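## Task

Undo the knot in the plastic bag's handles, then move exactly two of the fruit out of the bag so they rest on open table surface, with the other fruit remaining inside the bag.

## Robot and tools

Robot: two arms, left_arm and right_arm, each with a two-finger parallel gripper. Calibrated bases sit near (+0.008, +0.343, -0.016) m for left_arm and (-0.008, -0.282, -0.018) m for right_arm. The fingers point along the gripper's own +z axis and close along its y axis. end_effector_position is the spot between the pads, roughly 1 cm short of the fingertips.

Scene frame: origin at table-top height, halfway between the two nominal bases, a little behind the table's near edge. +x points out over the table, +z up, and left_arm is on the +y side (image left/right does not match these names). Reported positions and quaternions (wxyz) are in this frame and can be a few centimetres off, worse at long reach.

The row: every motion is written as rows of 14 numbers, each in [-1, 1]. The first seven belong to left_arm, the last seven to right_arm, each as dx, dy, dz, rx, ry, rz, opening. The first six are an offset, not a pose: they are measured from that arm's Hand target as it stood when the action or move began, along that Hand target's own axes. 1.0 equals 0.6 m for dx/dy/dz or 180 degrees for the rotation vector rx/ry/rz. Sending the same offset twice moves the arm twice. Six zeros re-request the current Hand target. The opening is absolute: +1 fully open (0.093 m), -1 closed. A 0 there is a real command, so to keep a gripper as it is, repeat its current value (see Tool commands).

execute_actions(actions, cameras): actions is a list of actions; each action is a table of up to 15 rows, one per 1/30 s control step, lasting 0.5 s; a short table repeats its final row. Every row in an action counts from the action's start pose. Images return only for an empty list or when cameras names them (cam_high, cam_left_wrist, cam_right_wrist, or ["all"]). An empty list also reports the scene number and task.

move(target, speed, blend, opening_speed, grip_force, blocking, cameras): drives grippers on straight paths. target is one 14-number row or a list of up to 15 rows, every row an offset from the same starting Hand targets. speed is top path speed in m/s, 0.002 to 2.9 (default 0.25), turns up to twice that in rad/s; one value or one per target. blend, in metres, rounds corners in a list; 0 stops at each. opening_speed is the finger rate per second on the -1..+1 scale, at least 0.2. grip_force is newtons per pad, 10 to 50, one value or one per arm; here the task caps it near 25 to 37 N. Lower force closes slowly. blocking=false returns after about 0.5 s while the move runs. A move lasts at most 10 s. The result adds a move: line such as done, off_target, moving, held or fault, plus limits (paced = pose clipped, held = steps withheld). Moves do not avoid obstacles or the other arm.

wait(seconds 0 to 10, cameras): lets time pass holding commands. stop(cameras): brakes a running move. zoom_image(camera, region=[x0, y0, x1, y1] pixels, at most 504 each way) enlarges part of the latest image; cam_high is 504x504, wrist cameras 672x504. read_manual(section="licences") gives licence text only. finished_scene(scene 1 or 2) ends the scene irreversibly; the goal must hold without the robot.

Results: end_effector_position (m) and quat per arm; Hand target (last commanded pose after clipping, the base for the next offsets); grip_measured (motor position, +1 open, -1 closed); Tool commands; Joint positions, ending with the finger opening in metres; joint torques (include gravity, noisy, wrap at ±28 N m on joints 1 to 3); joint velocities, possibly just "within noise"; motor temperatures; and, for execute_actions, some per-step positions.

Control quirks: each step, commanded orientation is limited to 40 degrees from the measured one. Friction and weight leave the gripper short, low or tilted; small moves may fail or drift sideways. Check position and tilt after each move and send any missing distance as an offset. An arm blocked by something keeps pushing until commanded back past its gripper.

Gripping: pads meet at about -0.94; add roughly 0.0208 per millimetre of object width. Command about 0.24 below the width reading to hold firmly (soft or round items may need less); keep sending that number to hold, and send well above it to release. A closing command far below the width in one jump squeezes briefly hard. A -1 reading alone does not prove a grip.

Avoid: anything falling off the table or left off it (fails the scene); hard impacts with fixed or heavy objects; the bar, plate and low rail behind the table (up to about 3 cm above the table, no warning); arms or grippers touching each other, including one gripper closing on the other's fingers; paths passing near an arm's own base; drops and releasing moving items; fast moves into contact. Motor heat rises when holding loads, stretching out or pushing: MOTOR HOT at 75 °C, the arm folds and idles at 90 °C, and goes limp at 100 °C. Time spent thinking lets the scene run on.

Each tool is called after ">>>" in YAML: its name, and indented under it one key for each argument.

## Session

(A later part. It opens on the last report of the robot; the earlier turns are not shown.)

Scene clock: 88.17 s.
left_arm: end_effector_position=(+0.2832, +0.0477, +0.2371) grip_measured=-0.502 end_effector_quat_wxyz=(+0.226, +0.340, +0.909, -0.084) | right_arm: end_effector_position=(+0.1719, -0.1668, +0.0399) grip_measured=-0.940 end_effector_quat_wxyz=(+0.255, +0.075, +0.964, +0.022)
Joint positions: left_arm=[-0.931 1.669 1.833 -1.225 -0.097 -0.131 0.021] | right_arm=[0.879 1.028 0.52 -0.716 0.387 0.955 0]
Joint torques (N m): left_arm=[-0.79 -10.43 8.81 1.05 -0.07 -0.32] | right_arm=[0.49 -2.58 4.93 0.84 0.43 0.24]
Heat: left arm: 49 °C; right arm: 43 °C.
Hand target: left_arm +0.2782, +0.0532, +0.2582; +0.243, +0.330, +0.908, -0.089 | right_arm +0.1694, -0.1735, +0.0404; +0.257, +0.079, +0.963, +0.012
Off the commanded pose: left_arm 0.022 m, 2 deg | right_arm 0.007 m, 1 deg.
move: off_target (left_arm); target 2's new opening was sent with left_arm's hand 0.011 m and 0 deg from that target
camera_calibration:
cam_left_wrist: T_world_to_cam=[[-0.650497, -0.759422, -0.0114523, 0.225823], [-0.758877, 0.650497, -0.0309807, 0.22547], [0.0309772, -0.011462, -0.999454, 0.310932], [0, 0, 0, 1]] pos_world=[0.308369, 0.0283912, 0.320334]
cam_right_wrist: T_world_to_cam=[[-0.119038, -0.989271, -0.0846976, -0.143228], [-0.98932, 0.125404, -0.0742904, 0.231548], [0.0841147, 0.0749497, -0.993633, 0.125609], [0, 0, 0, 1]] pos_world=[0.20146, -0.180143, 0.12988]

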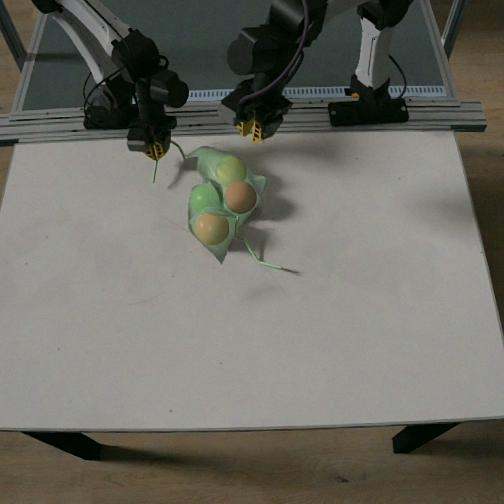

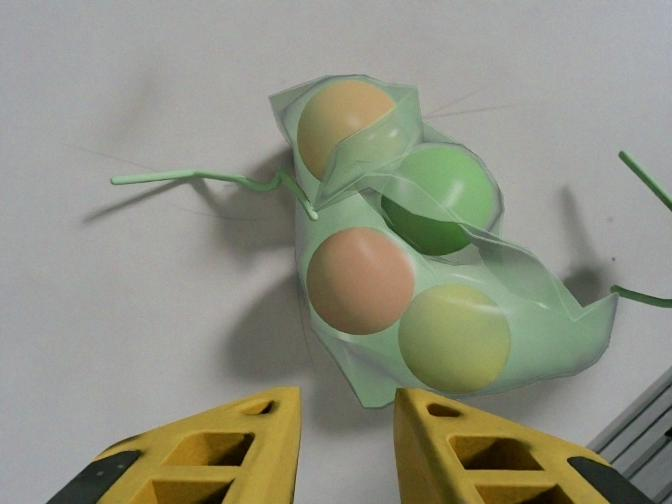

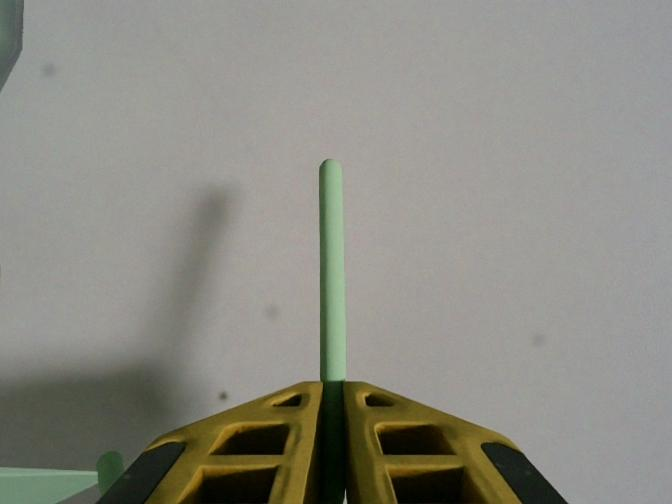

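>>> move:
  target: [0.005,-0.087,0.263,-0.13,0.075,-0.314,-0.3,0,0,0,0,0,0,-1]
  cameras: ["cam_left_wrist","cam_high"]
  speed: 0.12

>>> zoom_image:
  camera: "cam_left_wrist"
  region: [180, 150, 520, 490]

Scene clock: 94.13 s.
left_arm: end_effector_position=(+0.3088, -0.0327, +0.1103) grip_measured=-0.302 end_effector_quat_wxyz=(+0.133, -0.175, +0.975, +0.017) | right_arm: end_effector_position=(+0.1719, -0.1668, +0.0399) grip_measured=-0.940 end_effector_quat_wxyz=(+0.255, +0.075, +0.964, +0.022)
Joint positions: left_arm=[-1.057 2.393 2.477 -1.559 -0.287 -1.346 0.031] | right_arm=[0.879 1.028 0.52 -0.716 0.387 0.955 0]
Joint velocities: left_arm=[within noise] | right_arm=[0.022 0.012 0.007 -0.022 -0.081 -0.154 0]
Joint torques (N m): left_arm=[-1.46 -13.19 8.02 0.22 -0.03 -0.32] | right_arm=[0.57 -2.32 5.04 0.83 0.42 0.23]
Heat: left arm: 49 °C; right arm: 43 °C.
Hand target: left_arm +0.3030, -0.0359, +0.1200; +0.128, -0.181, +0.975, +0.023 | right_arm +0.1694, -0.1735, +0.0404; +0.257, +0.079, +0.963, +0.012
Off the commanded pose: left_arm 0.012 m, 1 deg | right_arm 0.007 m, 1 deg.
joint sent to its limit (left arm) — joint 4 (wrist pitch), lower limit. The joint targets are off in position, not in orientation.
move: off_target (left_arm)
camera_calibration:
cam_left_wrist: T_world_to_cam=[[0.350496, -0.936563, 0.00178818, -0.136293], [-0.920314, -0.34406, 0.18613, 0.286655], [-0.173707, -0.0668836, -0.982523, 0.241989], [0, 0, 0, 1]] pos_world=[0.353618, -0.0128358, 0.184649]
Images, in order (width x height): cam_high 504x504, cam_left_wrist 672x504.

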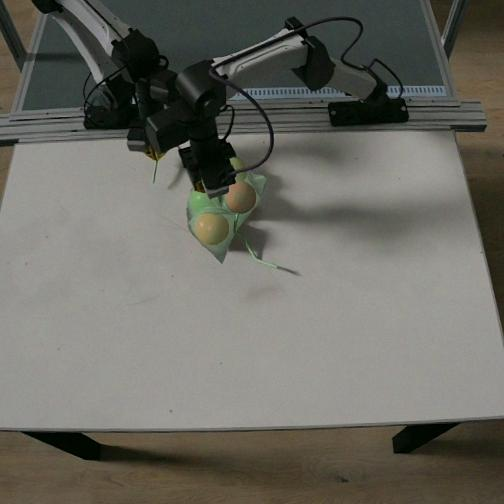

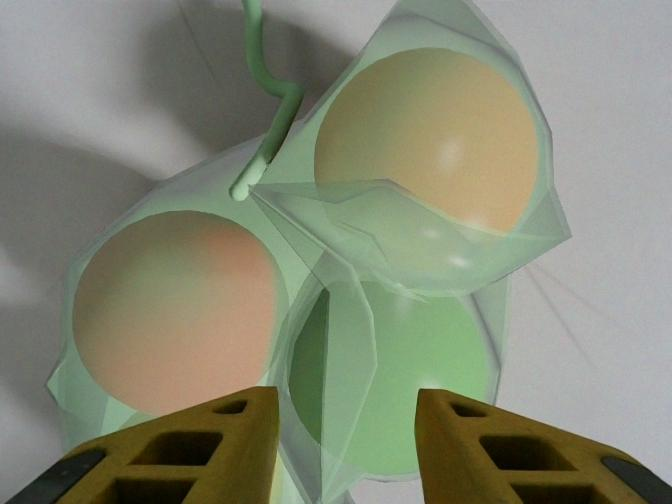

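Scaled by 1.482 from the camera's 672x504 image, which has a finer 960x720 frame.

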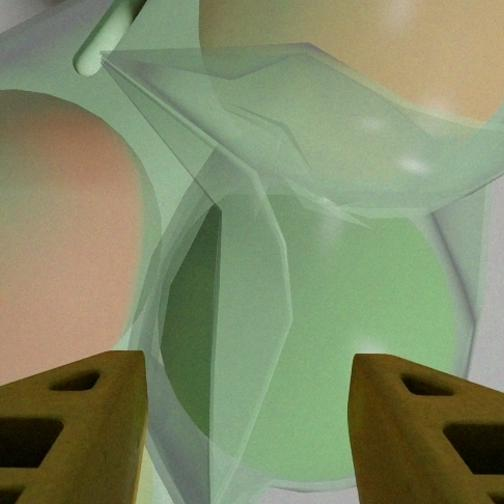

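>>> move:
  target:
    - [0,0,0.047,0,0,0,-0.62,0,0,0,0,0,0,-1]
    - [0,0,0.047,0,0,0,-1,0,0,0,0,0,0,-1]
    - [0,0,0.01,0,0,0,-1,0,0,0,0,0,0,-1]
  cameras: ["cam_left_wrist","cam_high"]
  speed: 0.05

>>> zoom_image:
  camera: "cam_left_wrist"
  region: [180, 150, 520, 490]

Scene clock: 97.63 s.
left_arm: end_effector_position=(+0.3115, -0.0320, +0.1013) grip_measured=-0.977 end_effector_quat_wxyz=(+0.130, -0.177, +0.975, +0.025) | right_arm: end_effector_position=(+0.1719, -0.1668, +0.0399) grip_measured=-0.940 end_effector_quat_wxyz=(+0.255, +0.075, +0.964, +0.022)
Joint positions: left_arm=[-1.051 2.416 2.483 -1.559 -0.287 -1.347 0] | right_arm=[0.879 1.028 0.52 -0.716 0.387 0.955 0]
Joint torques (N m): left_arm=[-1.57 -14.43 7.68 0.19 -0.02 -0.35] | right_arm=[0.72 -2.5 5.01 0.8 0.4 0.24]
Motor temperatures (°C): left_arm=[26 43 49 41 26 27 30] | right_arm=[25 35 40 42 27 24 27]
Heat: left arm: 49 °C; right arm: 42 °C.
Hand target: left_arm +0.3044, -0.0354, +0.1142; +0.128, -0.181, +0.975, +0.023 | right_arm +0.1694, -0.1735, +0.0404; +0.257, +0.079, +0.963, +0.012
Off the commanded pose: left_arm 0.015 m, 1 deg | right_arm 0.007 m, 1 deg.
joint sent to its limit (left arm) — joint 4 (wrist pitch), lower limit. The joint targets are off in position, not in orientation.
move: off_target (left_arm)
camera_calibration:
cam_left_wrist: T_world_to_cam=[[0.356062, -0.934345, -0.0147959, -0.136645], [-0.916515, -0.352268, 0.189491, 0.289273], [-0.182262, -0.0539099, -0.981771, 0.236608], [0, 0, 0, 1]] pos_world=[0.356901, -0.0130162, 0.175459]
Images, in order (width x height): cam_high 504x504, cam_left_wrist 672x504.

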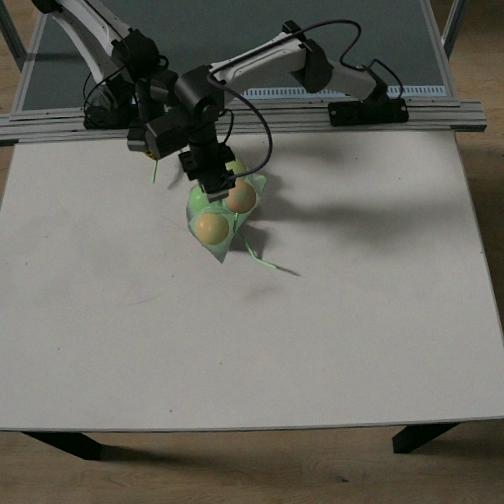

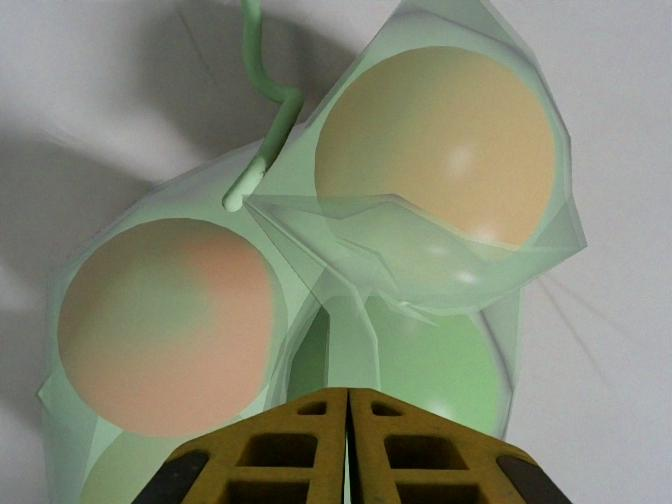

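Scaled by 1.482 from the camera's 672x504 image, which has a finer 960x720 frame.

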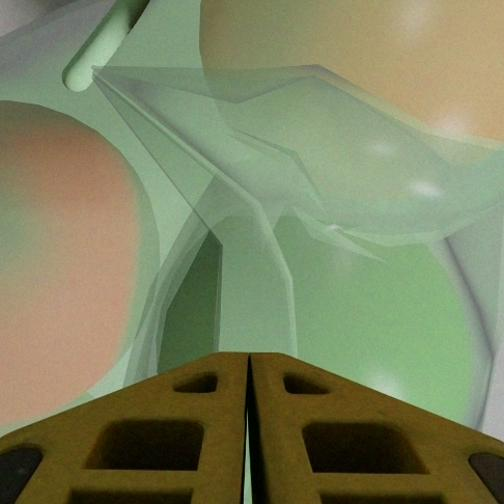

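>>> move:
  target:
    - [0,0,-0.01,0,-0.083,0,-0.5,0,0,0,0,0,0,-1]
    - [0.011,0,0.042,0,-0.083,0,-0.5,0,0,0,0,0,0,-1]
  cameras: ["cam_left_wrist"]
  speed: 0.05

>>> zoom_image:
  camera: "cam_left_wrist"
  region: [180, 150, 520, 490]

Scene clock: 102.70 s.
left_arm: end_effector_position=(+0.3094, -0.0277, +0.0814) grip_measured=-0.502 end_effector_quat_wxyz=(+0.261, -0.168, +0.948, +0.074) | right_arm: end_effector_position=(+0.1719, -0.1668, +0.0399) grip_measured=-0.940 end_effector_quat_wxyz=(+0.255, +0.075, +0.964, +0.022)
Joint positions: left_arm=[-1.143 2.354 2.21 -1.388 -0.577 -1.434 0.021] | right_arm=[0.879 1.028 0.52 -0.716 0.387 0.955 0]
Joint torques (N m): left_arm=[-0.91 -15.84 4 0.7 0.06 -0.22] | right_arm=[0.65 -2.43 5.08 0.85 0.41 0.24]
Heat: left arm: 48 °C; right arm: 42 °C.
Hand target: left_arm +0.3045, -0.0353, +0.0882; +0.254, -0.176, +0.950, +0.047 | right_arm +0.1694, -0.1735, +0.0404; +0.257, +0.079, +0.963, +0.012
Off the commanded pose: left_arm 0.011 m, 3 deg | right_arm 0.007 m, 1 deg.
move: off_target (left_arm)
camera_calibration:
cam_left_wrist: T_world_to_cam=[[0.364038, -0.929268, -0.0627436, -0.130465], [-0.929367, -0.357994, -0.0901004, 0.319149], [0.0612656, 0.0911118, -0.993954, 0.146671], [0, 0, 0, 1]] pos_world=[0.335115, -0.0203474, 0.166354]
Images, in order (width x height): cam_left_wrist 672x504.

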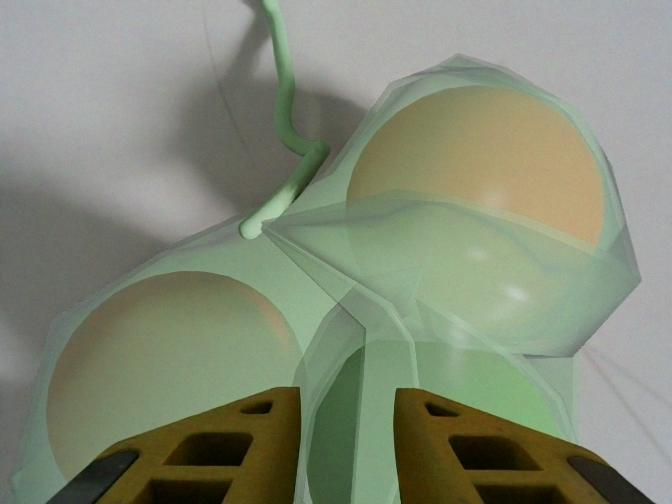

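Scaled by 1.482 from the camera's 672x504 image, which has a finer 960x720 frame.

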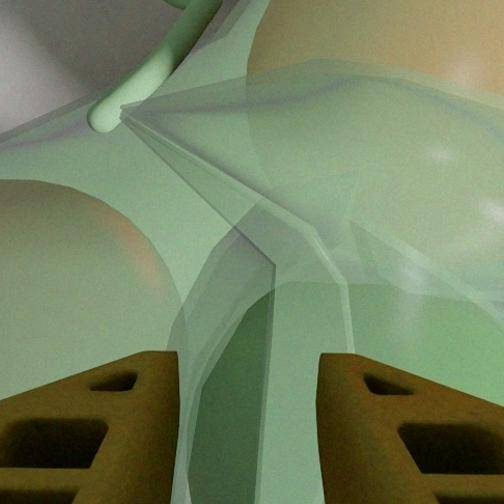

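>>> move:
  target:
    - [0,-0.008,0.0,0,0,0,-0.5,0,0,0,0,0,0,-1]
    - [0,-0.008,0.024,0,0,0,-0.5,0,0,0,0,0,0,-1]
    - [0,-0.008,0.024,0,0,0,-1,0,0,0,0,0,0,-1]
  cameras: ["cam_left_wrist"]
  speed: 0.05

>>> zoom_image:
  camera: "cam_left_wrist"
  region: [180, 150, 520, 490]

Scene clock: 105.53 s.
left_arm: end_effector_position=(+0.3175, -0.0287, +0.0736) grip_measured=-0.977 end_effector_quat_wxyz=(+0.261, -0.180, +0.946, +0.064) | right_arm: end_effector_position=(+0.1719, -0.1668, +0.0399) grip_measured=-0.940 end_effector_quat_wxyz=(+0.255, +0.075, +0.964, +0.022)
Joint positions: left_arm=[-1.126 2.355 2.184 -1.335 -0.57 -1.434 0] | right_arm=[0.879 1.028 0.52 -0.716 0.387 0.955 0]
Joint torques (N m): left_arm=[-0.99 -13.78 5.22 0.67 0.01 0] | right_arm=[0.58 -2.39 5.08 0.82 0.4 0.21]
Motor temperatures (°C): left_arm=[26 48 48 40 26 27 30] | right_arm=[25 34 40 42 27 24 27]
Heat: left arm: 48 °C; right arm: 42 °C.
Hand target: left_arm +0.3129, -0.0372, +0.0757; +0.254, -0.176, +0.950, +0.047 | right_arm +0.1694, -0.1735, +0.0404; +0.257, +0.079, +0.963, +0.012
Off the commanded pose: left_arm 0.010 m, 2 deg | right_arm 0.007 m, 1 deg.
move: done
camera_calibration:
cam_left_wrist: T_world_to_cam=[[0.380451, -0.924065, -0.03688, -0.141833], [-0.922439, -0.37633, -0.0864994, 0.322715], [0.0660521, 0.0669283, -0.995569, 0.136372], [0, 0, 0, 1]] pos_world=[0.342637, -0.0187428, 0.158452]
Images, in order (width x height): cam_left_wrist 672x504.

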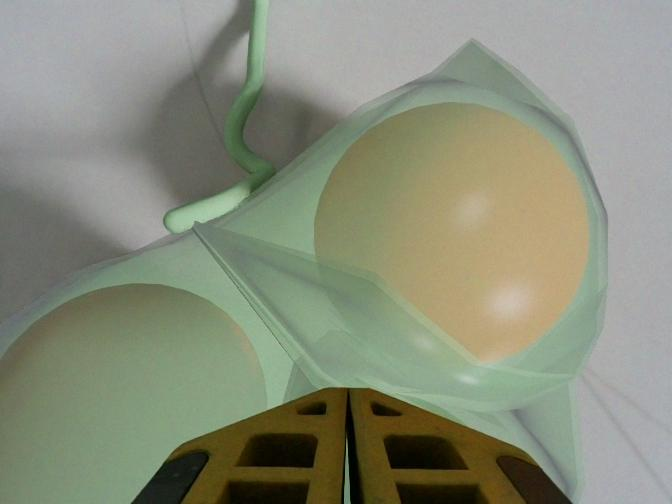

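Scaled by 1.482 from the camera's 672x504 image, which has a finer 960x720 frame.

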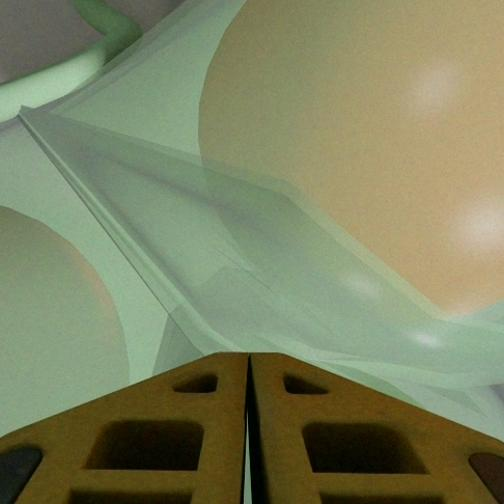

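>>> move:
  target: [-0.012,-0.062,-0.07,0,0,0,-1,0,0,0,0,0,0,-1]
  cameras: ["cam_left_wrist","cam_high"]
  speed: 0.05

>>> zoom_image:
  camera: "cam_high"
  region: [150, 130, 300, 280]

Scene clock: 107.40 s.
left_arm: end_effector_position=(+0.3202, -0.0739, +0.1102) grip_measured=-0.977 end_effector_quat_wxyz=(+0.272, -0.175, +0.946, +0.014) | right_arm: end_effector_position=(+0.1719, -0.1668, +0.0399) grip_measured=-0.940 end_effector_quat_wxyz=(+0.255, +0.075, +0.964, +0.022)
Joint positions: left_arm=[-1.164 2.565 2.713 -1.559 -0.565 -1.434 0] | right_arm=[0.879 1.028 0.52 -0.716 0.387 0.955 0]
Joint torques (N m): left_arm=[-1.32 -13.79 7.72 0.38 -0.1 -0.01] | right_arm=[0.55 -2.4 5.03 0.77 0.43 0.25]
Heat: left arm: 48 °C; right arm: 42 °C.
Hand target: left_arm +0.3125, -0.0772, +0.1157; +0.254, -0.176, +0.950, +0.047 | right_arm +0.1694, -0.1735, +0.0404; +0.257, +0.079, +0.963, +0.012
Off the commanded pose: left_arm 0.010 m, 4 deg | right_arm 0.007 m, 1 deg.
joint sent to its limit (left arm) — joint 4 (wrist pitch), lower limit. The joint targets are off in position and orientation.
move: off_target (left_arm)
camera_calibration:
cam_left_wrist: T_world_to_cam=[[0.346532, -0.936186, 0.0589187, -0.183945], [-0.932046, -0.350727, -0.0910039, 0.316841], [0.105861, -0.0233791, -0.994106, 0.156083], [0, 0, 0, 1]] pos_world=[0.34253, -0.0574335, 0.194835]
Images, in order (width x height): cam_high 504x504, cam_left_wrist 672x504.

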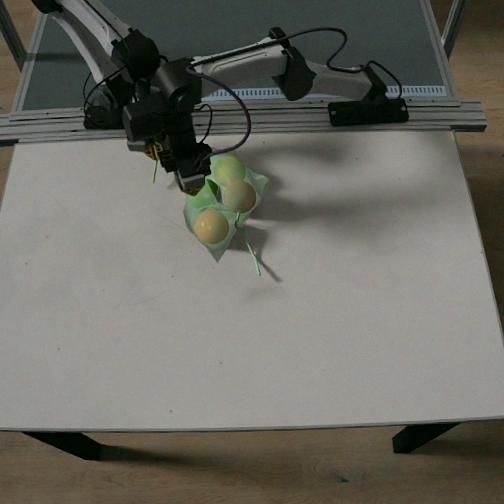

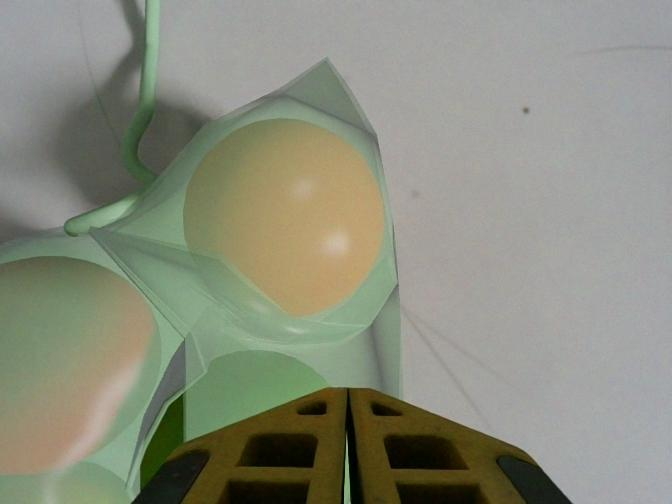

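Scaled by 3.360 from the camera's 504x504 image, which has a finer 720x720 frame.

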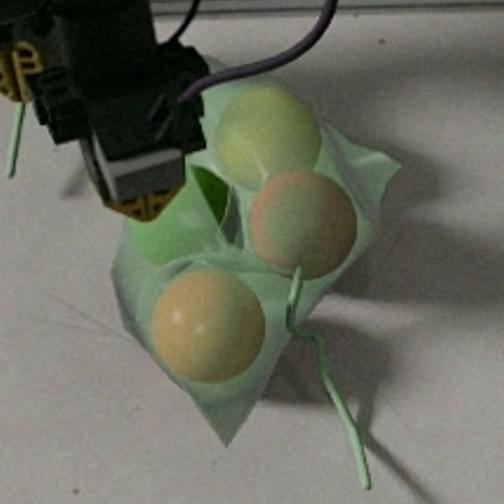

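>>> move:
  target:
    - [-0.03,0.0,-0.04,0,0,0,-1,0,0,0,0,0,0,-0.4]
    - [-0.19,0.31,-0.08,0,0,0,0,0,0,-0.15,0,0,0,-0.4]
    - [-0.19,0.31,-0.08,0,0,0,0,-0.184,0.177,-0.267,-0.107,0.014,-0.188,1]
  cameras: ["all"]
  speed: 0.15

Scene clock: 116.10 s.
left_arm: end_effector_position=(+0.3205, +0.1232, +0.2023) grip_measured=-0.002 end_effector_quat_wxyz=(+0.252, -0.182, +0.948, +0.066) | right_arm: end_effector_position=(+0.2027, -0.0836, +0.2360) grip_measured=+1.000 end_effector_quat_wxyz=(+0.246, -0.240, +0.935, +0.093)
Joint positions: left_arm=[-0.905 1.815 1.883 -1.453 -0.527 -1.186 0.045] | right_arm=[0.827 1.261 1.415 -1.21 0.107 0.287 0.093]
Joint torques (N m): left_arm=[-0.2 -12.04 5.26 0.72 -0.02 0.16] | right_arm=[-0.51 -1.94 7.68 1.16 -0.14 -0.02]
Heat: left arm: 49 °C; right arm: 42 °C.
Hand target: left_arm +0.3158, +0.1233, +0.2141; +0.254, -0.176, +0.950, +0.047 | right_arm +0.1997, -0.0831, +0.2405; +0.238, -0.247, +0.934, +0.097
Off the commanded pose: left_arm 0.013 m, 2 deg | right_arm 0.005 m, 1 deg.
move: off_target (left_arm); target 2's new opening was sent with left_arm's hand 0.013 m and 2 deg from that target
camera_calibration:
cam_left_wrist: T_world_to_cam=[[0.385197, -0.921871, -0.0421484, 0.00140288], [-0.921608, -0.38193, -0.0690504, 0.390642], [0.0475579, 0.0654423, -0.996722, 0.2605], [0, 0, 0, 1]] pos_world=[0.34709, 0.133443, 0.28668]
cam_right_wrist: T_world_to_cam=[[0.506093, -0.860422, -0.0595313, -0.162706], [-0.86105, -0.500077, -0.0922803, 0.192176], [0.0496297, 0.0979618, -0.993952, 0.320625], [0, 0, 0, 1]] pos_world=[0.231905, -0.0753021, 0.326733]

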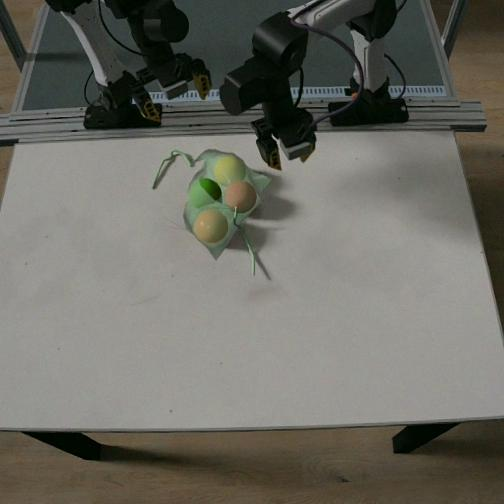

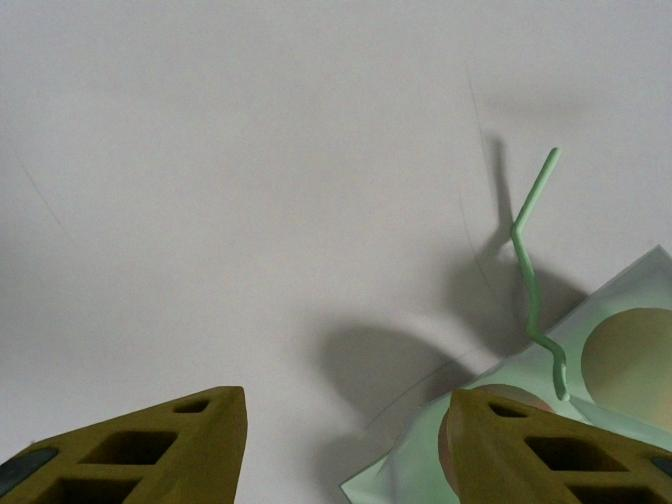

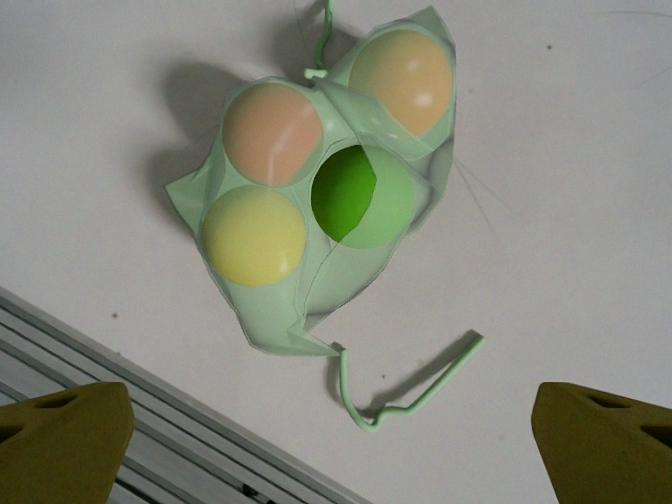

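>>> move:
  target: [0,0,0,0,0,0,0,-0.037,-0.021,0.252,0,0.1,0,1]
  cameras: ["cam_right_wrist","cam_high"]
  speed: 0.12

Scene clock: 117.87 s.
left_arm: end_effector_position=(+0.3205, +0.1232, +0.2023) grip_measured=-0.002 end_effector_quat_wxyz=(+0.252, -0.182, +0.948, +0.066) | right_arm: end_effector_position=(+0.2493, -0.0646, +0.1486) grip_measured=+1.000 end_effector_quat_wxyz=(+0.123, -0.247, +0.960, +0.050)
Joint positions: left_arm=[-0.905 1.815 1.883 -1.453 -0.527 -1.186 0.045] | right_arm=[0.723 1.591 1.434 -1.156 0.023 0.206 0.093]
Joint torques (N m): left_arm=[-0.31 -12.18 5.31 0.7 -0.03 0.14] | right_arm=[0.13 -6.48 5.74 0.96 -0.05 0.13]
Heat: left arm: 49 °C; right arm: 42 °C.
Hand target: left_arm +0.3158, +0.1233, +0.2141; +0.254, -0.176, +0.950, +0.047 | right_arm +0.2475, -0.0645, +0.1541; +0.129, -0.249, +0.959, +0.053 (not the last commanded pose)
Off the commanded pose: left_arm 0.013 m, 2 deg | right_arm 0.051 m, 4 deg.
move: held (right_arm; a check stopped the path), off_target (left_arm); limits=held
pose unreachable (right arm): on one or more control steps of this call, first in action 0 (counted from 0), this arm could not follow its commanded pose, so it was not sent that pose on those steps. It may still have moved: this result reports where it is.
cause: moving toward the commanded pose would bring a part of the arm too close to another arm (this arm's wrist (the part past joint 4) and the left arm's wrist (the part past joint 4), 19 mm apart when this arm was first held).
camera_calibration:
cam_right_wrist: T_world_to_cam=[[0.497455, -0.866428, -0.0429099, -0.175801], [-0.850593, -0.496884, 0.172042, 0.192001], [-0.170383, -0.0490842, -0.984155, 0.273524], [0, 0, 0, 1]] pos_world=[0.297371, -0.0434909, 0.228614]
Images, in order (width x height): cam_high 504x504, cam_right_wrist 672x504.

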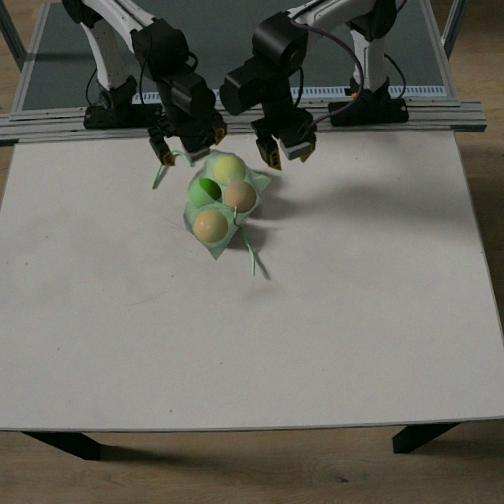

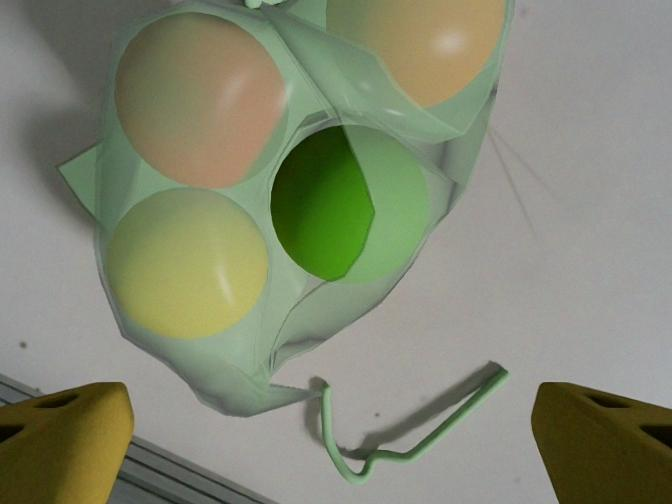

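>>> move:
  target:
    - [0,0.25,0,0,0,0,0,0,0,0,0,0,0,1]
    - [0,0.25,0,0,0,0,0,-0.046,-0.0045,0.082,0,0,0,1]
  cameras: ["cam_right_wrist"]
  speed: 0.12

Scene clock: 121.07 s.
left_arm: end_effector_position=(+0.2587, +0.2679, +0.2087) grip_measured=-0.002 end_effector_quat_wxyz=(+0.241, -0.180, +0.951, +0.069) | right_arm: end_effector_position=(+0.2807, -0.0494, +0.1171) grip_measured=+1.000 end_effector_quat_wxyz=(+0.127, -0.243, +0.960, +0.049)
Joint positions: left_arm=[-0.642 1.254 1.357 -1.372 -0.449 -0.898 0.045] | right_arm=[0.698 1.709 1.434 -1.03 0.023 0.19 0.093]
Joint torques (N m): left_arm=[0.12 -5.03 5.24 1.3 0.04 0.15] | right_arm=[-0.5 -5.53 5.42 1.23 -0.1 0]
Heat: left arm: 49 °C; right arm: 42 °C.
Hand target: left_arm +0.2621, +0.2633, +0.2140; +0.254, -0.176, +0.950, +0.047 | right_arm +0.2829, -0.0459, +0.1143; +0.129, -0.249, +0.959, +0.053
Off the commanded pose: left_arm 0.008 m, 3 deg | right_arm 0.005 m, 1 deg.
move: off_target (left_arm)
camera_calibration:
cam_right_wrist: T_world_to_cam=[[0.489924, -0.870832, -0.0403196, -0.177937], [-0.856504, -0.489448, 0.163833, 0.234689], [-0.162405, -0.0457317, -0.985664, 0.246682], [0, 0, 0, 1]] pos_world=[0.32825, -0.0288037, 0.197521]
Images, in order (width x height): cam_right_wrist 672x504.

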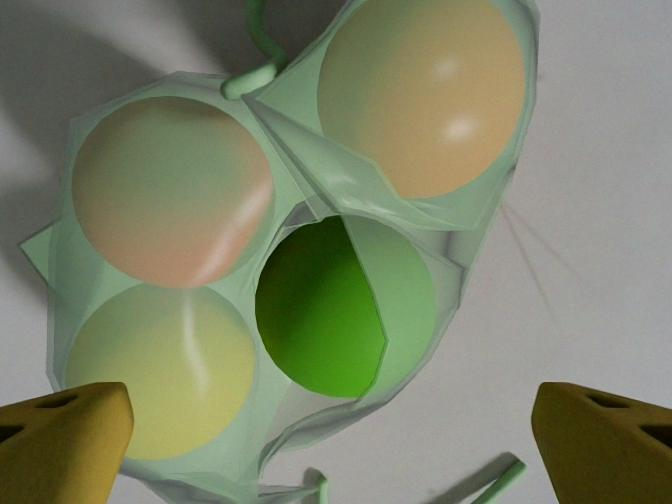

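>>> move:
  target:
    - [0,0,0,0,0,0,0,0.017,-0.003,0.064,0,0,0,0.63]
  cameras: ["cam_right_wrist"]
  speed: 0.08

Scene clock: 122.67 s.
left_arm: end_effector_position=(+0.2587, +0.2679, +0.2087) grip_measured=-0.002 end_effector_quat_wxyz=(+0.241, -0.180, +0.951, +0.069) | right_arm: end_effector_position=(+0.2816, -0.0484, +0.0781) grip_measured=+0.633 end_effector_quat_wxyz=(+0.129, -0.244, +0.960, +0.050)
Joint positions: left_arm=[-0.642 1.254 1.357 -1.372 -0.449 -0.898 0.045] | right_arm=[0.698 1.728 1.299 -0.874 0.023 0.189 0.076]
Joint torques (N m): left_arm=[0.12 -5.11 5.14 1.31 0.01 0.17] | right_arm=[-0.54 -5.3 5.3 1.2 -0.09 0.01]
Heat: left arm: 48 °C; right arm: 42 °C.
Hand target: left_arm +0.2621, +0.2633, +0.2140; +0.254, -0.176, +0.950, +0.047 | right_arm +0.2836, -0.0459, +0.0745; +0.129, -0.249, +0.959, +0.053
Off the commanded pose: left_arm 0.008 m, 3 deg | right_arm 0.005 m, 1 deg.
move: off_target (left_arm)
camera_calibration:
cam_right_wrist: T_world_to_cam=[[0.491259, -0.870082, -0.0402698, -0.179486], [-0.856112, -0.490853, 0.161664, 0.242263], [-0.160428, -0.0449436, -0.986024, 0.208023], [0, 0, 0, 1]] pos_world=[0.328951, -0.0279026, 0.158722]
Images, in order (width x height): cam_right_wrist 672x504.

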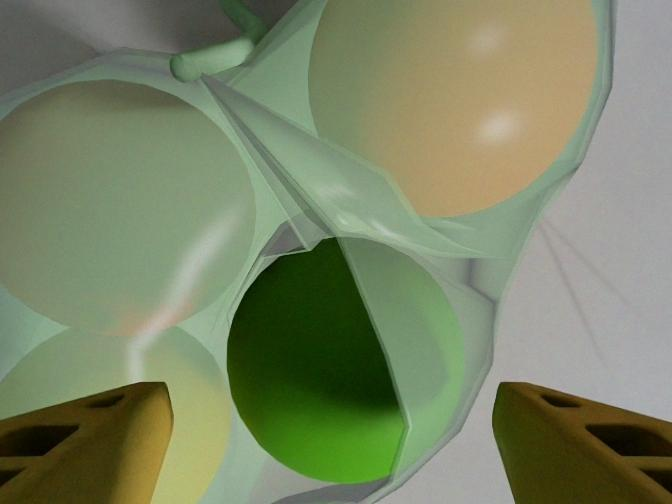

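>>> move:
  target:
    - [0,0,0,0,0,0,0,0.019,-0.007,0.068,0,0,0,0.6]
  cameras: ["cam_right_wrist"]
  speed: 0.05

Scene clock: 124.40 s.
left_arm: end_effector_position=(+0.2587, +0.2679, +0.2087) grip_measured=-0.002 end_effector_quat_wxyz=(+0.241, -0.180, +0.951, +0.069) | right_arm: end_effector_position=(+0.2901, -0.0473, +0.0445) grip_measured=+0.603 end_effector_quat_wxyz=(+0.145, -0.238, +0.959, +0.056)
Joint positions: left_arm=[-0.642 1.254 1.357 -1.372 -0.449 -0.898 0.045] | right_arm=[0.686 1.758 1.187 -0.695 0.023 0.186 0.074]
Joint torques (N m): left_arm=[0.06 -5.05 5.16 1.27 0.03 0.15] | right_arm=[-0.09 -4.74 4.34 1.15 -0.12 -0.01]
Heat: left arm: 48 °C; right arm: 42 °C.
Hand target: left_arm +0.2621, +0.2633, +0.2140; +0.254, -0.176, +0.950, +0.047 | right_arm +0.2850, -0.0481, +0.0320; +0.129, -0.249, +0.959, +0.053
Off the commanded pose: left_arm 0.008 m, 3 deg | right_arm 0.013 m, 2 deg.
move: off_target (left_arm, right_arm)
camera_calibration:
cam_right_wrist: T_world_to_cam=[[0.484167, -0.873784, -0.0456444, -0.181843], [-0.864845, -0.485825, 0.12656, 0.259903], [-0.132761, -0.0218006, -0.990908, 0.169456], [0, 0, 0, 1]] pos_world=[0.335315, -0.0289303, 0.126722]
Images, in order (width x height): cam_right_wrist 672x504.

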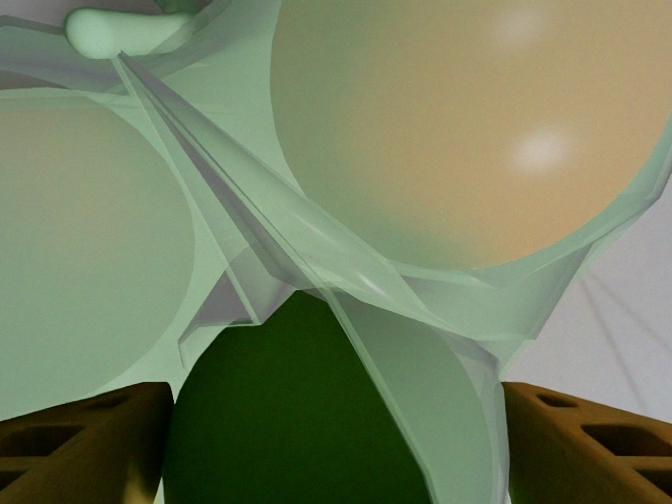

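>>> move:
  target:
    - [0,0,0,0,0,0,0,0,0,0,0,0,0,0.2]
    - [0,0,0,0,0,0,0,-0.046,0.006,-0.16,0,0,0,0.2]
  cameras: ["all"]
  speed: 0.07
  opening_speed: 0.4

>>> zoom_image:
  camera: "cam_high"
  region: [130, 110, 300, 280]

Scene clock: 128.33 s.
left_arm: end_effector_position=(+0.2587, +0.2679, +0.2087) grip_measured=-0.002 end_effector_quat_wxyz=(+0.241, -0.180, +0.951, +0.069) | right_arm: end_effector_position=(+0.2864, -0.0506, +0.1100) grip_measured=+0.345 end_effector_quat_wxyz=(+0.111, -0.242, +0.963, +0.040)
Joint positions: left_arm=[-0.642 1.254 1.357 -1.372 -0.449 -0.898 0.045] | right_arm=[0.686 1.758 1.472 -1.057 0.023 0.181 0.062]
Joint torques (N m): left_arm=[0.02 -5.15 5.22 1.3 0 0.13] | right_arm=[-0.12 -9.39 7.79 0.64 -0.15 0.02]
Heat: left arm: 47 °C; right arm: 41 °C.
Hand target: left_arm +0.2621, +0.2633, +0.2140; +0.254, -0.176, +0.950, +0.047 | right_arm +0.2854, -0.0480, +0.1320; +0.129, -0.249, +0.959, +0.053
Off the commanded pose: left_arm 0.008 m, 3 deg | right_arm 0.022 m, 3 deg.
move: off_target (left_arm, right_arm)
camera_calibration:
cam_left_wrist: T_world_to_cam=[[0.381686, -0.922754, -0.0533024, 0.162352], [-0.923958, -0.379365, -0.0488151, 0.385073], [0.0248232, 0.0678813, -0.997385, 0.265758], [0, 0, 0, 1]] pos_world=[0.287227, 0.277854, 0.292514]
cam_right_wrist: T_world_to_cam=[[0.486008, -0.873387, -0.0314747, -0.182075], [-0.852947, -0.481867, 0.200711, 0.235527], [-0.190465, -0.070701, -0.979145, 0.246676], [0, 0, 0, 1]] pos_world=[0.336366, -0.028089, 0.188527]

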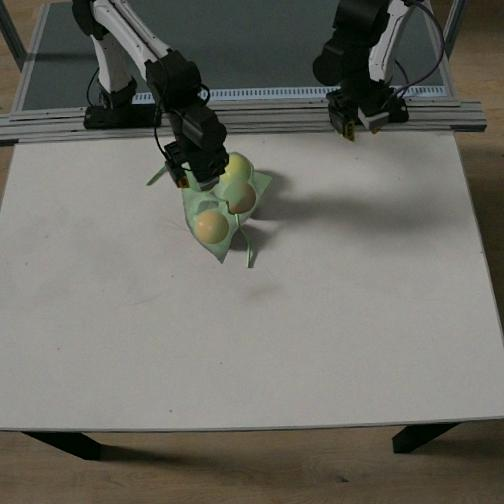

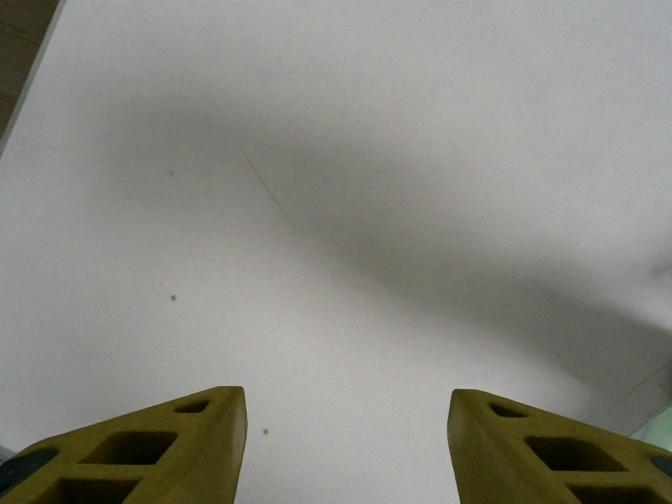

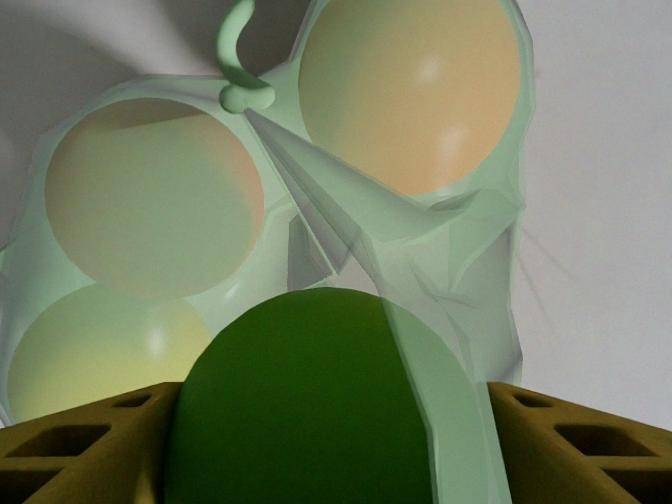

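Scaled by 2.965 from the camera's 504x504 image, which has a finer 720x720 frame.

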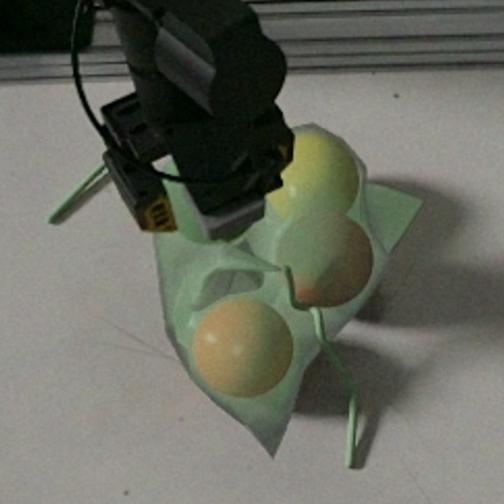

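>>> move:
  target:
    - [0,0,0,0,0,0,0,-0.037,0.005,-0.128,0,0,0,0.2]
    - [0,0,0,0,0,0,0,0.095,-0.242,-0.175,0,0,0,0.2]
  cameras: ["cam_high","cam_right_wrist"]
  speed: 0.08

>>> zoom_image:
  camera: "cam_high"
  region: [110, 110, 280, 280]

Scene clock: 133.00 s.
left_arm: end_effector_position=(+0.2587, +0.2679, +0.2087) grip_measured=-0.002 end_effector_quat_wxyz=(+0.241, -0.180, +0.951, +0.069) | right_arm: end_effector_position=(+0.2957, -0.2199, +0.2034) grip_measured=+0.345 end_effector_quat_wxyz=(+0.123, -0.242, +0.962, +0.045)
Joint positions: left_arm=[-0.642 1.254 1.357 -1.372 -0.449 -0.898 0.045] | right_arm=[0.158 1.553 1.624 -1.409 -0.106 -0.331 0.062]
Joint torques (N m): left_arm=[0.01 -5.15 5.3 1.28 0.05 0.15] | right_arm=[-0.39 -7.35 5.05 0.67 -0.33 -0.01]
Heat: left arm: 46 °C; right arm: 41 °C.
Hand target: left_arm +0.2621, +0.2633, +0.2140; +0.254, -0.176, +0.950, +0.047 | right_arm +0.2854, -0.2182, +0.2120; +0.129, -0.249, +0.959, +0.053
Off the commanded pose: left_arm 0.008 m, 3 deg | right_arm 0.014 m, 1 deg.
move: off_target (left_arm, right_arm)
camera_calibration:
cam_right_wrist: T_world_to_cam=[[0.486139, -0.873182, -0.0349666, -0.330802], [-0.85727, -0.484281, 0.174814, 0.1491], [-0.169578, -0.055008, -0.98398, 0.326186], [0, 0, 0, 1]] pos_world=[0.343949, -0.198701, 0.283329]
Images, in order (width x height): cam_high 504x504, cam_right_wrist 672x504.

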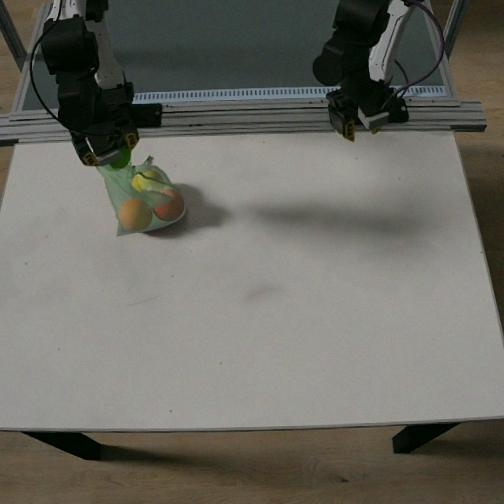

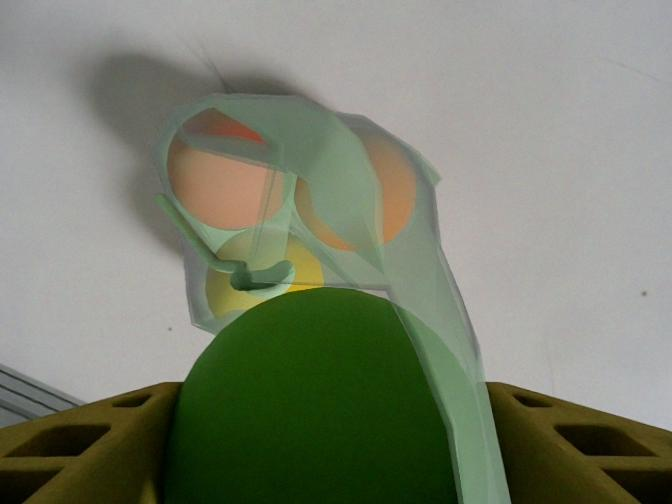

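Scaled by 2.965 from the camera's 504x504 image, which has a finer 720x720 frame.

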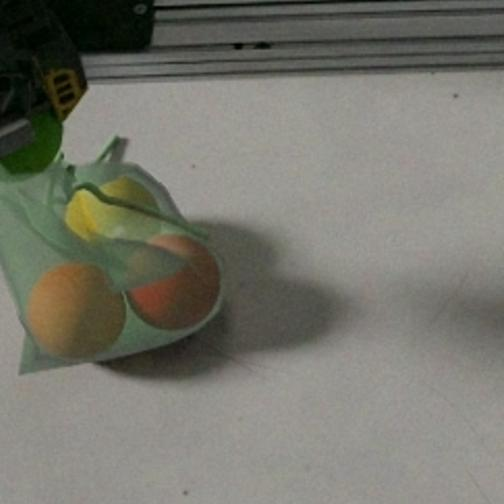

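>>> move:
  target:
    - [0,0,0,0,0,0,0,0.157,0.039,0.23,0,0,0,0.2]
  cameras: ["cam_high","cam_right_wrist"]
  speed: 0.08

>>> zoom_image:
  camera: "cam_high"
  region: [60, 100, 240, 280]

Scene clock: 136.07 s.
left_arm: end_effector_position=(+0.2587, +0.2679, +0.2087) grip_measured=-0.002 end_effector_quat_wxyz=(+0.241, -0.180, +0.951, +0.069) | right_arm: end_effector_position=(+0.2205, -0.2235, +0.0493) grip_measured=+0.345 end_effector_quat_wxyz=(+0.108, -0.249, +0.961, +0.048)
Joint positions: left_arm=[-0.642 1.254 1.357 -1.372 -0.449 -0.898 0.045] | right_arm=[0.186 1.275 0.78 -0.872 -0.106 -0.318 0.062]
Joint torques (N m): left_arm=[0.13 -5.05 5.05 1.31 0.04 0.13] | right_arm=[0.79 -4.53 4.92 1.17 -0.19 0.22]
Heat: left arm: 45 °C; right arm: 41 °C.
Hand target: left_arm +0.2621, +0.2633, +0.2140; +0.254, -0.176, +0.950, +0.047 | right_arm +0.2249, -0.2187, +0.0545; +0.129, -0.249, +0.959, +0.053
Off the commanded pose: left_arm 0.008 m, 3 deg | right_arm 0.008 m, 2 deg.
move: off_target (left_arm)
camera_calibration:
cam_right_wrist: T_world_to_cam=[[0.498832, -0.86538, -0.0477916, -0.303249], [-0.84366, -0.497463, 0.20191, 0.102498], [-0.198504, -0.0603996, -0.978237, 0.166506], [0, 0, 0, 1]] pos_world=[0.270796, -0.201379, 0.127694]
Images, in order (width x height): cam_high 504x504, cam_right_wrist 672x504.

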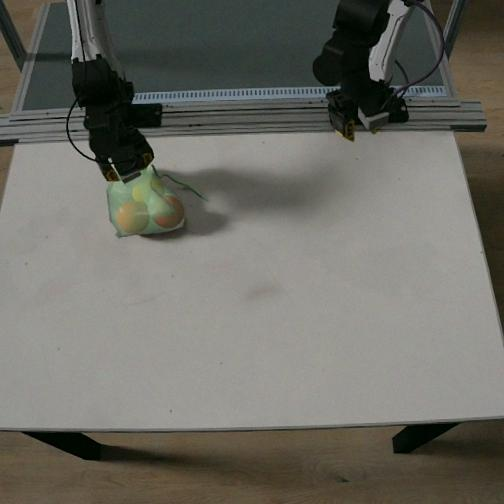

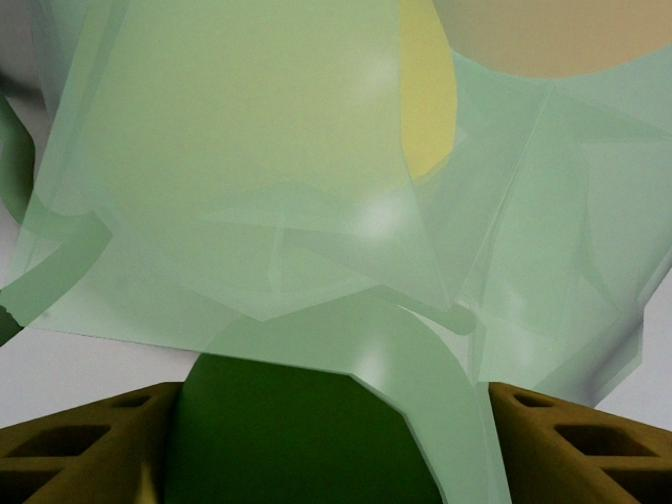

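Scaled by 2.800 from the camera's 504x504 image, which has a finer 720x720 frame.

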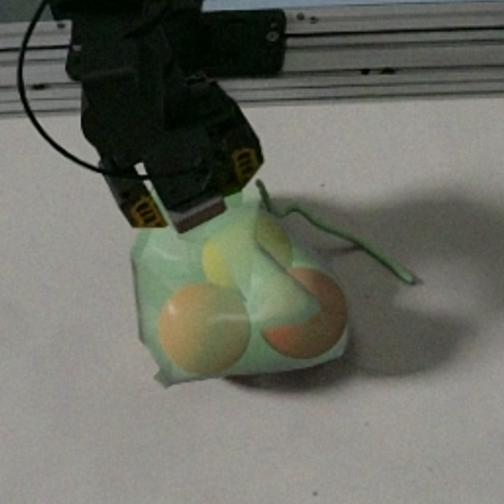

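>>> move:
  target:
    - [0,0,0,0,0,0,0,0.003,0,0.012,0,0,0,0.2]
    - [0,0,0,0,0,0,0,0.003,0,0.012,0,0,0,1]
    - [0,0,0,0,0,0,0,0.05,0,-0.2,0,0,0,1]
  cameras: ["cam_high","cam_right_wrist"]
  speed: 0.07
  opening_speed: 0.5

>>> zoom_image:
  camera: "cam_high"
  region: [60, 100, 240, 280]

Scene clock: 142.13 s.
left_arm: end_effector_position=(+0.2587, +0.2679, +0.2087) grip_measured=-0.002 end_effector_quat_wxyz=(+0.241, -0.180, +0.951, +0.069) | right_arm: end_effector_position=(+0.1753, -0.2549, +0.1519) grip_measured=+1.000 end_effector_quat_wxyz=(+0.119, -0.243, +0.961, +0.046)
Joint positions: left_arm=[-0.642 1.254 1.357 -1.372 -0.449 -0.898 0.045] | right_arm=[0.043 1.056 1.061 -1.365 -0.131 -0.448 0.093]
Joint torques (N m): left_arm=[0.14 -5.12 5.27 1.3 0.01 0.15] | right_arm=[-0.53 -2.15 7.08 0.59 -0.37 0.04]
Heat: left arm: 45 °C; right arm: 41 °C.
Hand target: left_arm +0.2621, +0.2633, +0.2140; +0.254, -0.176, +0.950, +0.047 | right_arm +0.1731, -0.2524, +0.1617; +0.129, -0.249, +0.959, +0.053
Off the commanded pose: left_arm 0.008 m, 3 deg | right_arm 0.010 m, 2 deg.
move: off_target (left_arm)
camera_calibration:
cam_right_wrist: T_world_to_cam=[[0.489525, -0.87118, -0.0375478, -0.304278], [-0.853937, -0.487663, 0.181595, 0.0354235], [-0.176513, -0.0568319, -0.982656, 0.253577], [0, 0, 0, 1]] pos_world=[0.223961, -0.233395, 0.231321]
Images, in order (width x height): cam_high 504x504, cam_right_wrist 672x504.

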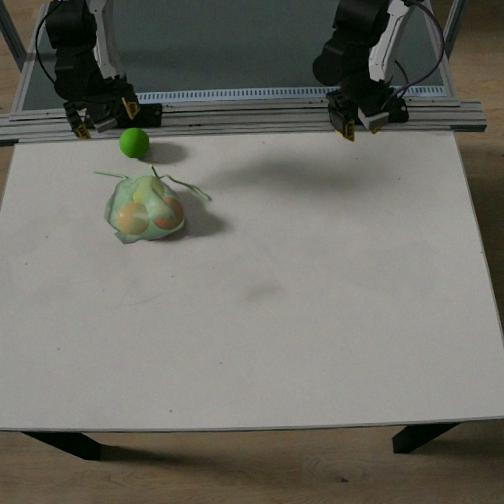

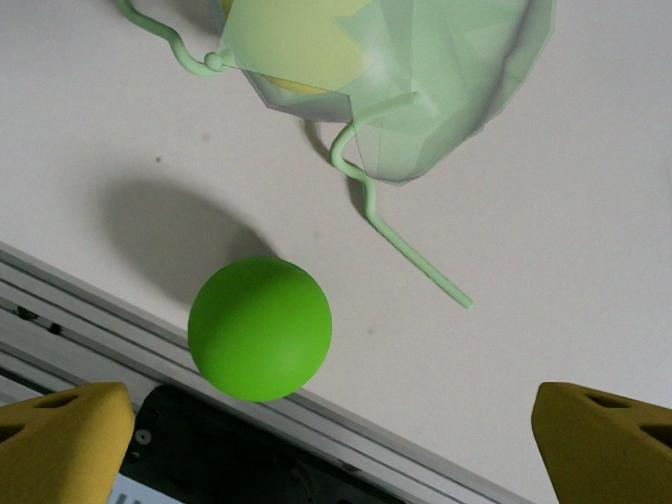

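Scaled by 2.800 from the camera's 504x504 image, which has a finer 720x720 frame.

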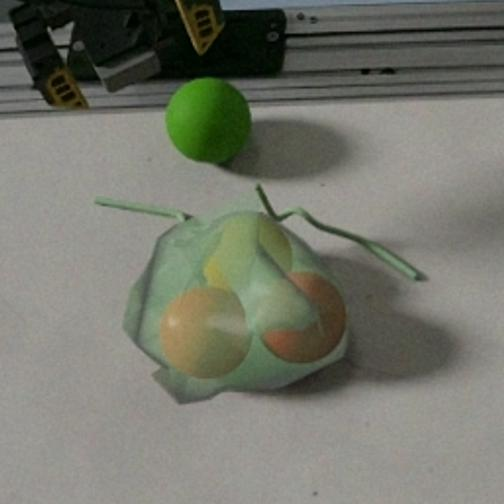

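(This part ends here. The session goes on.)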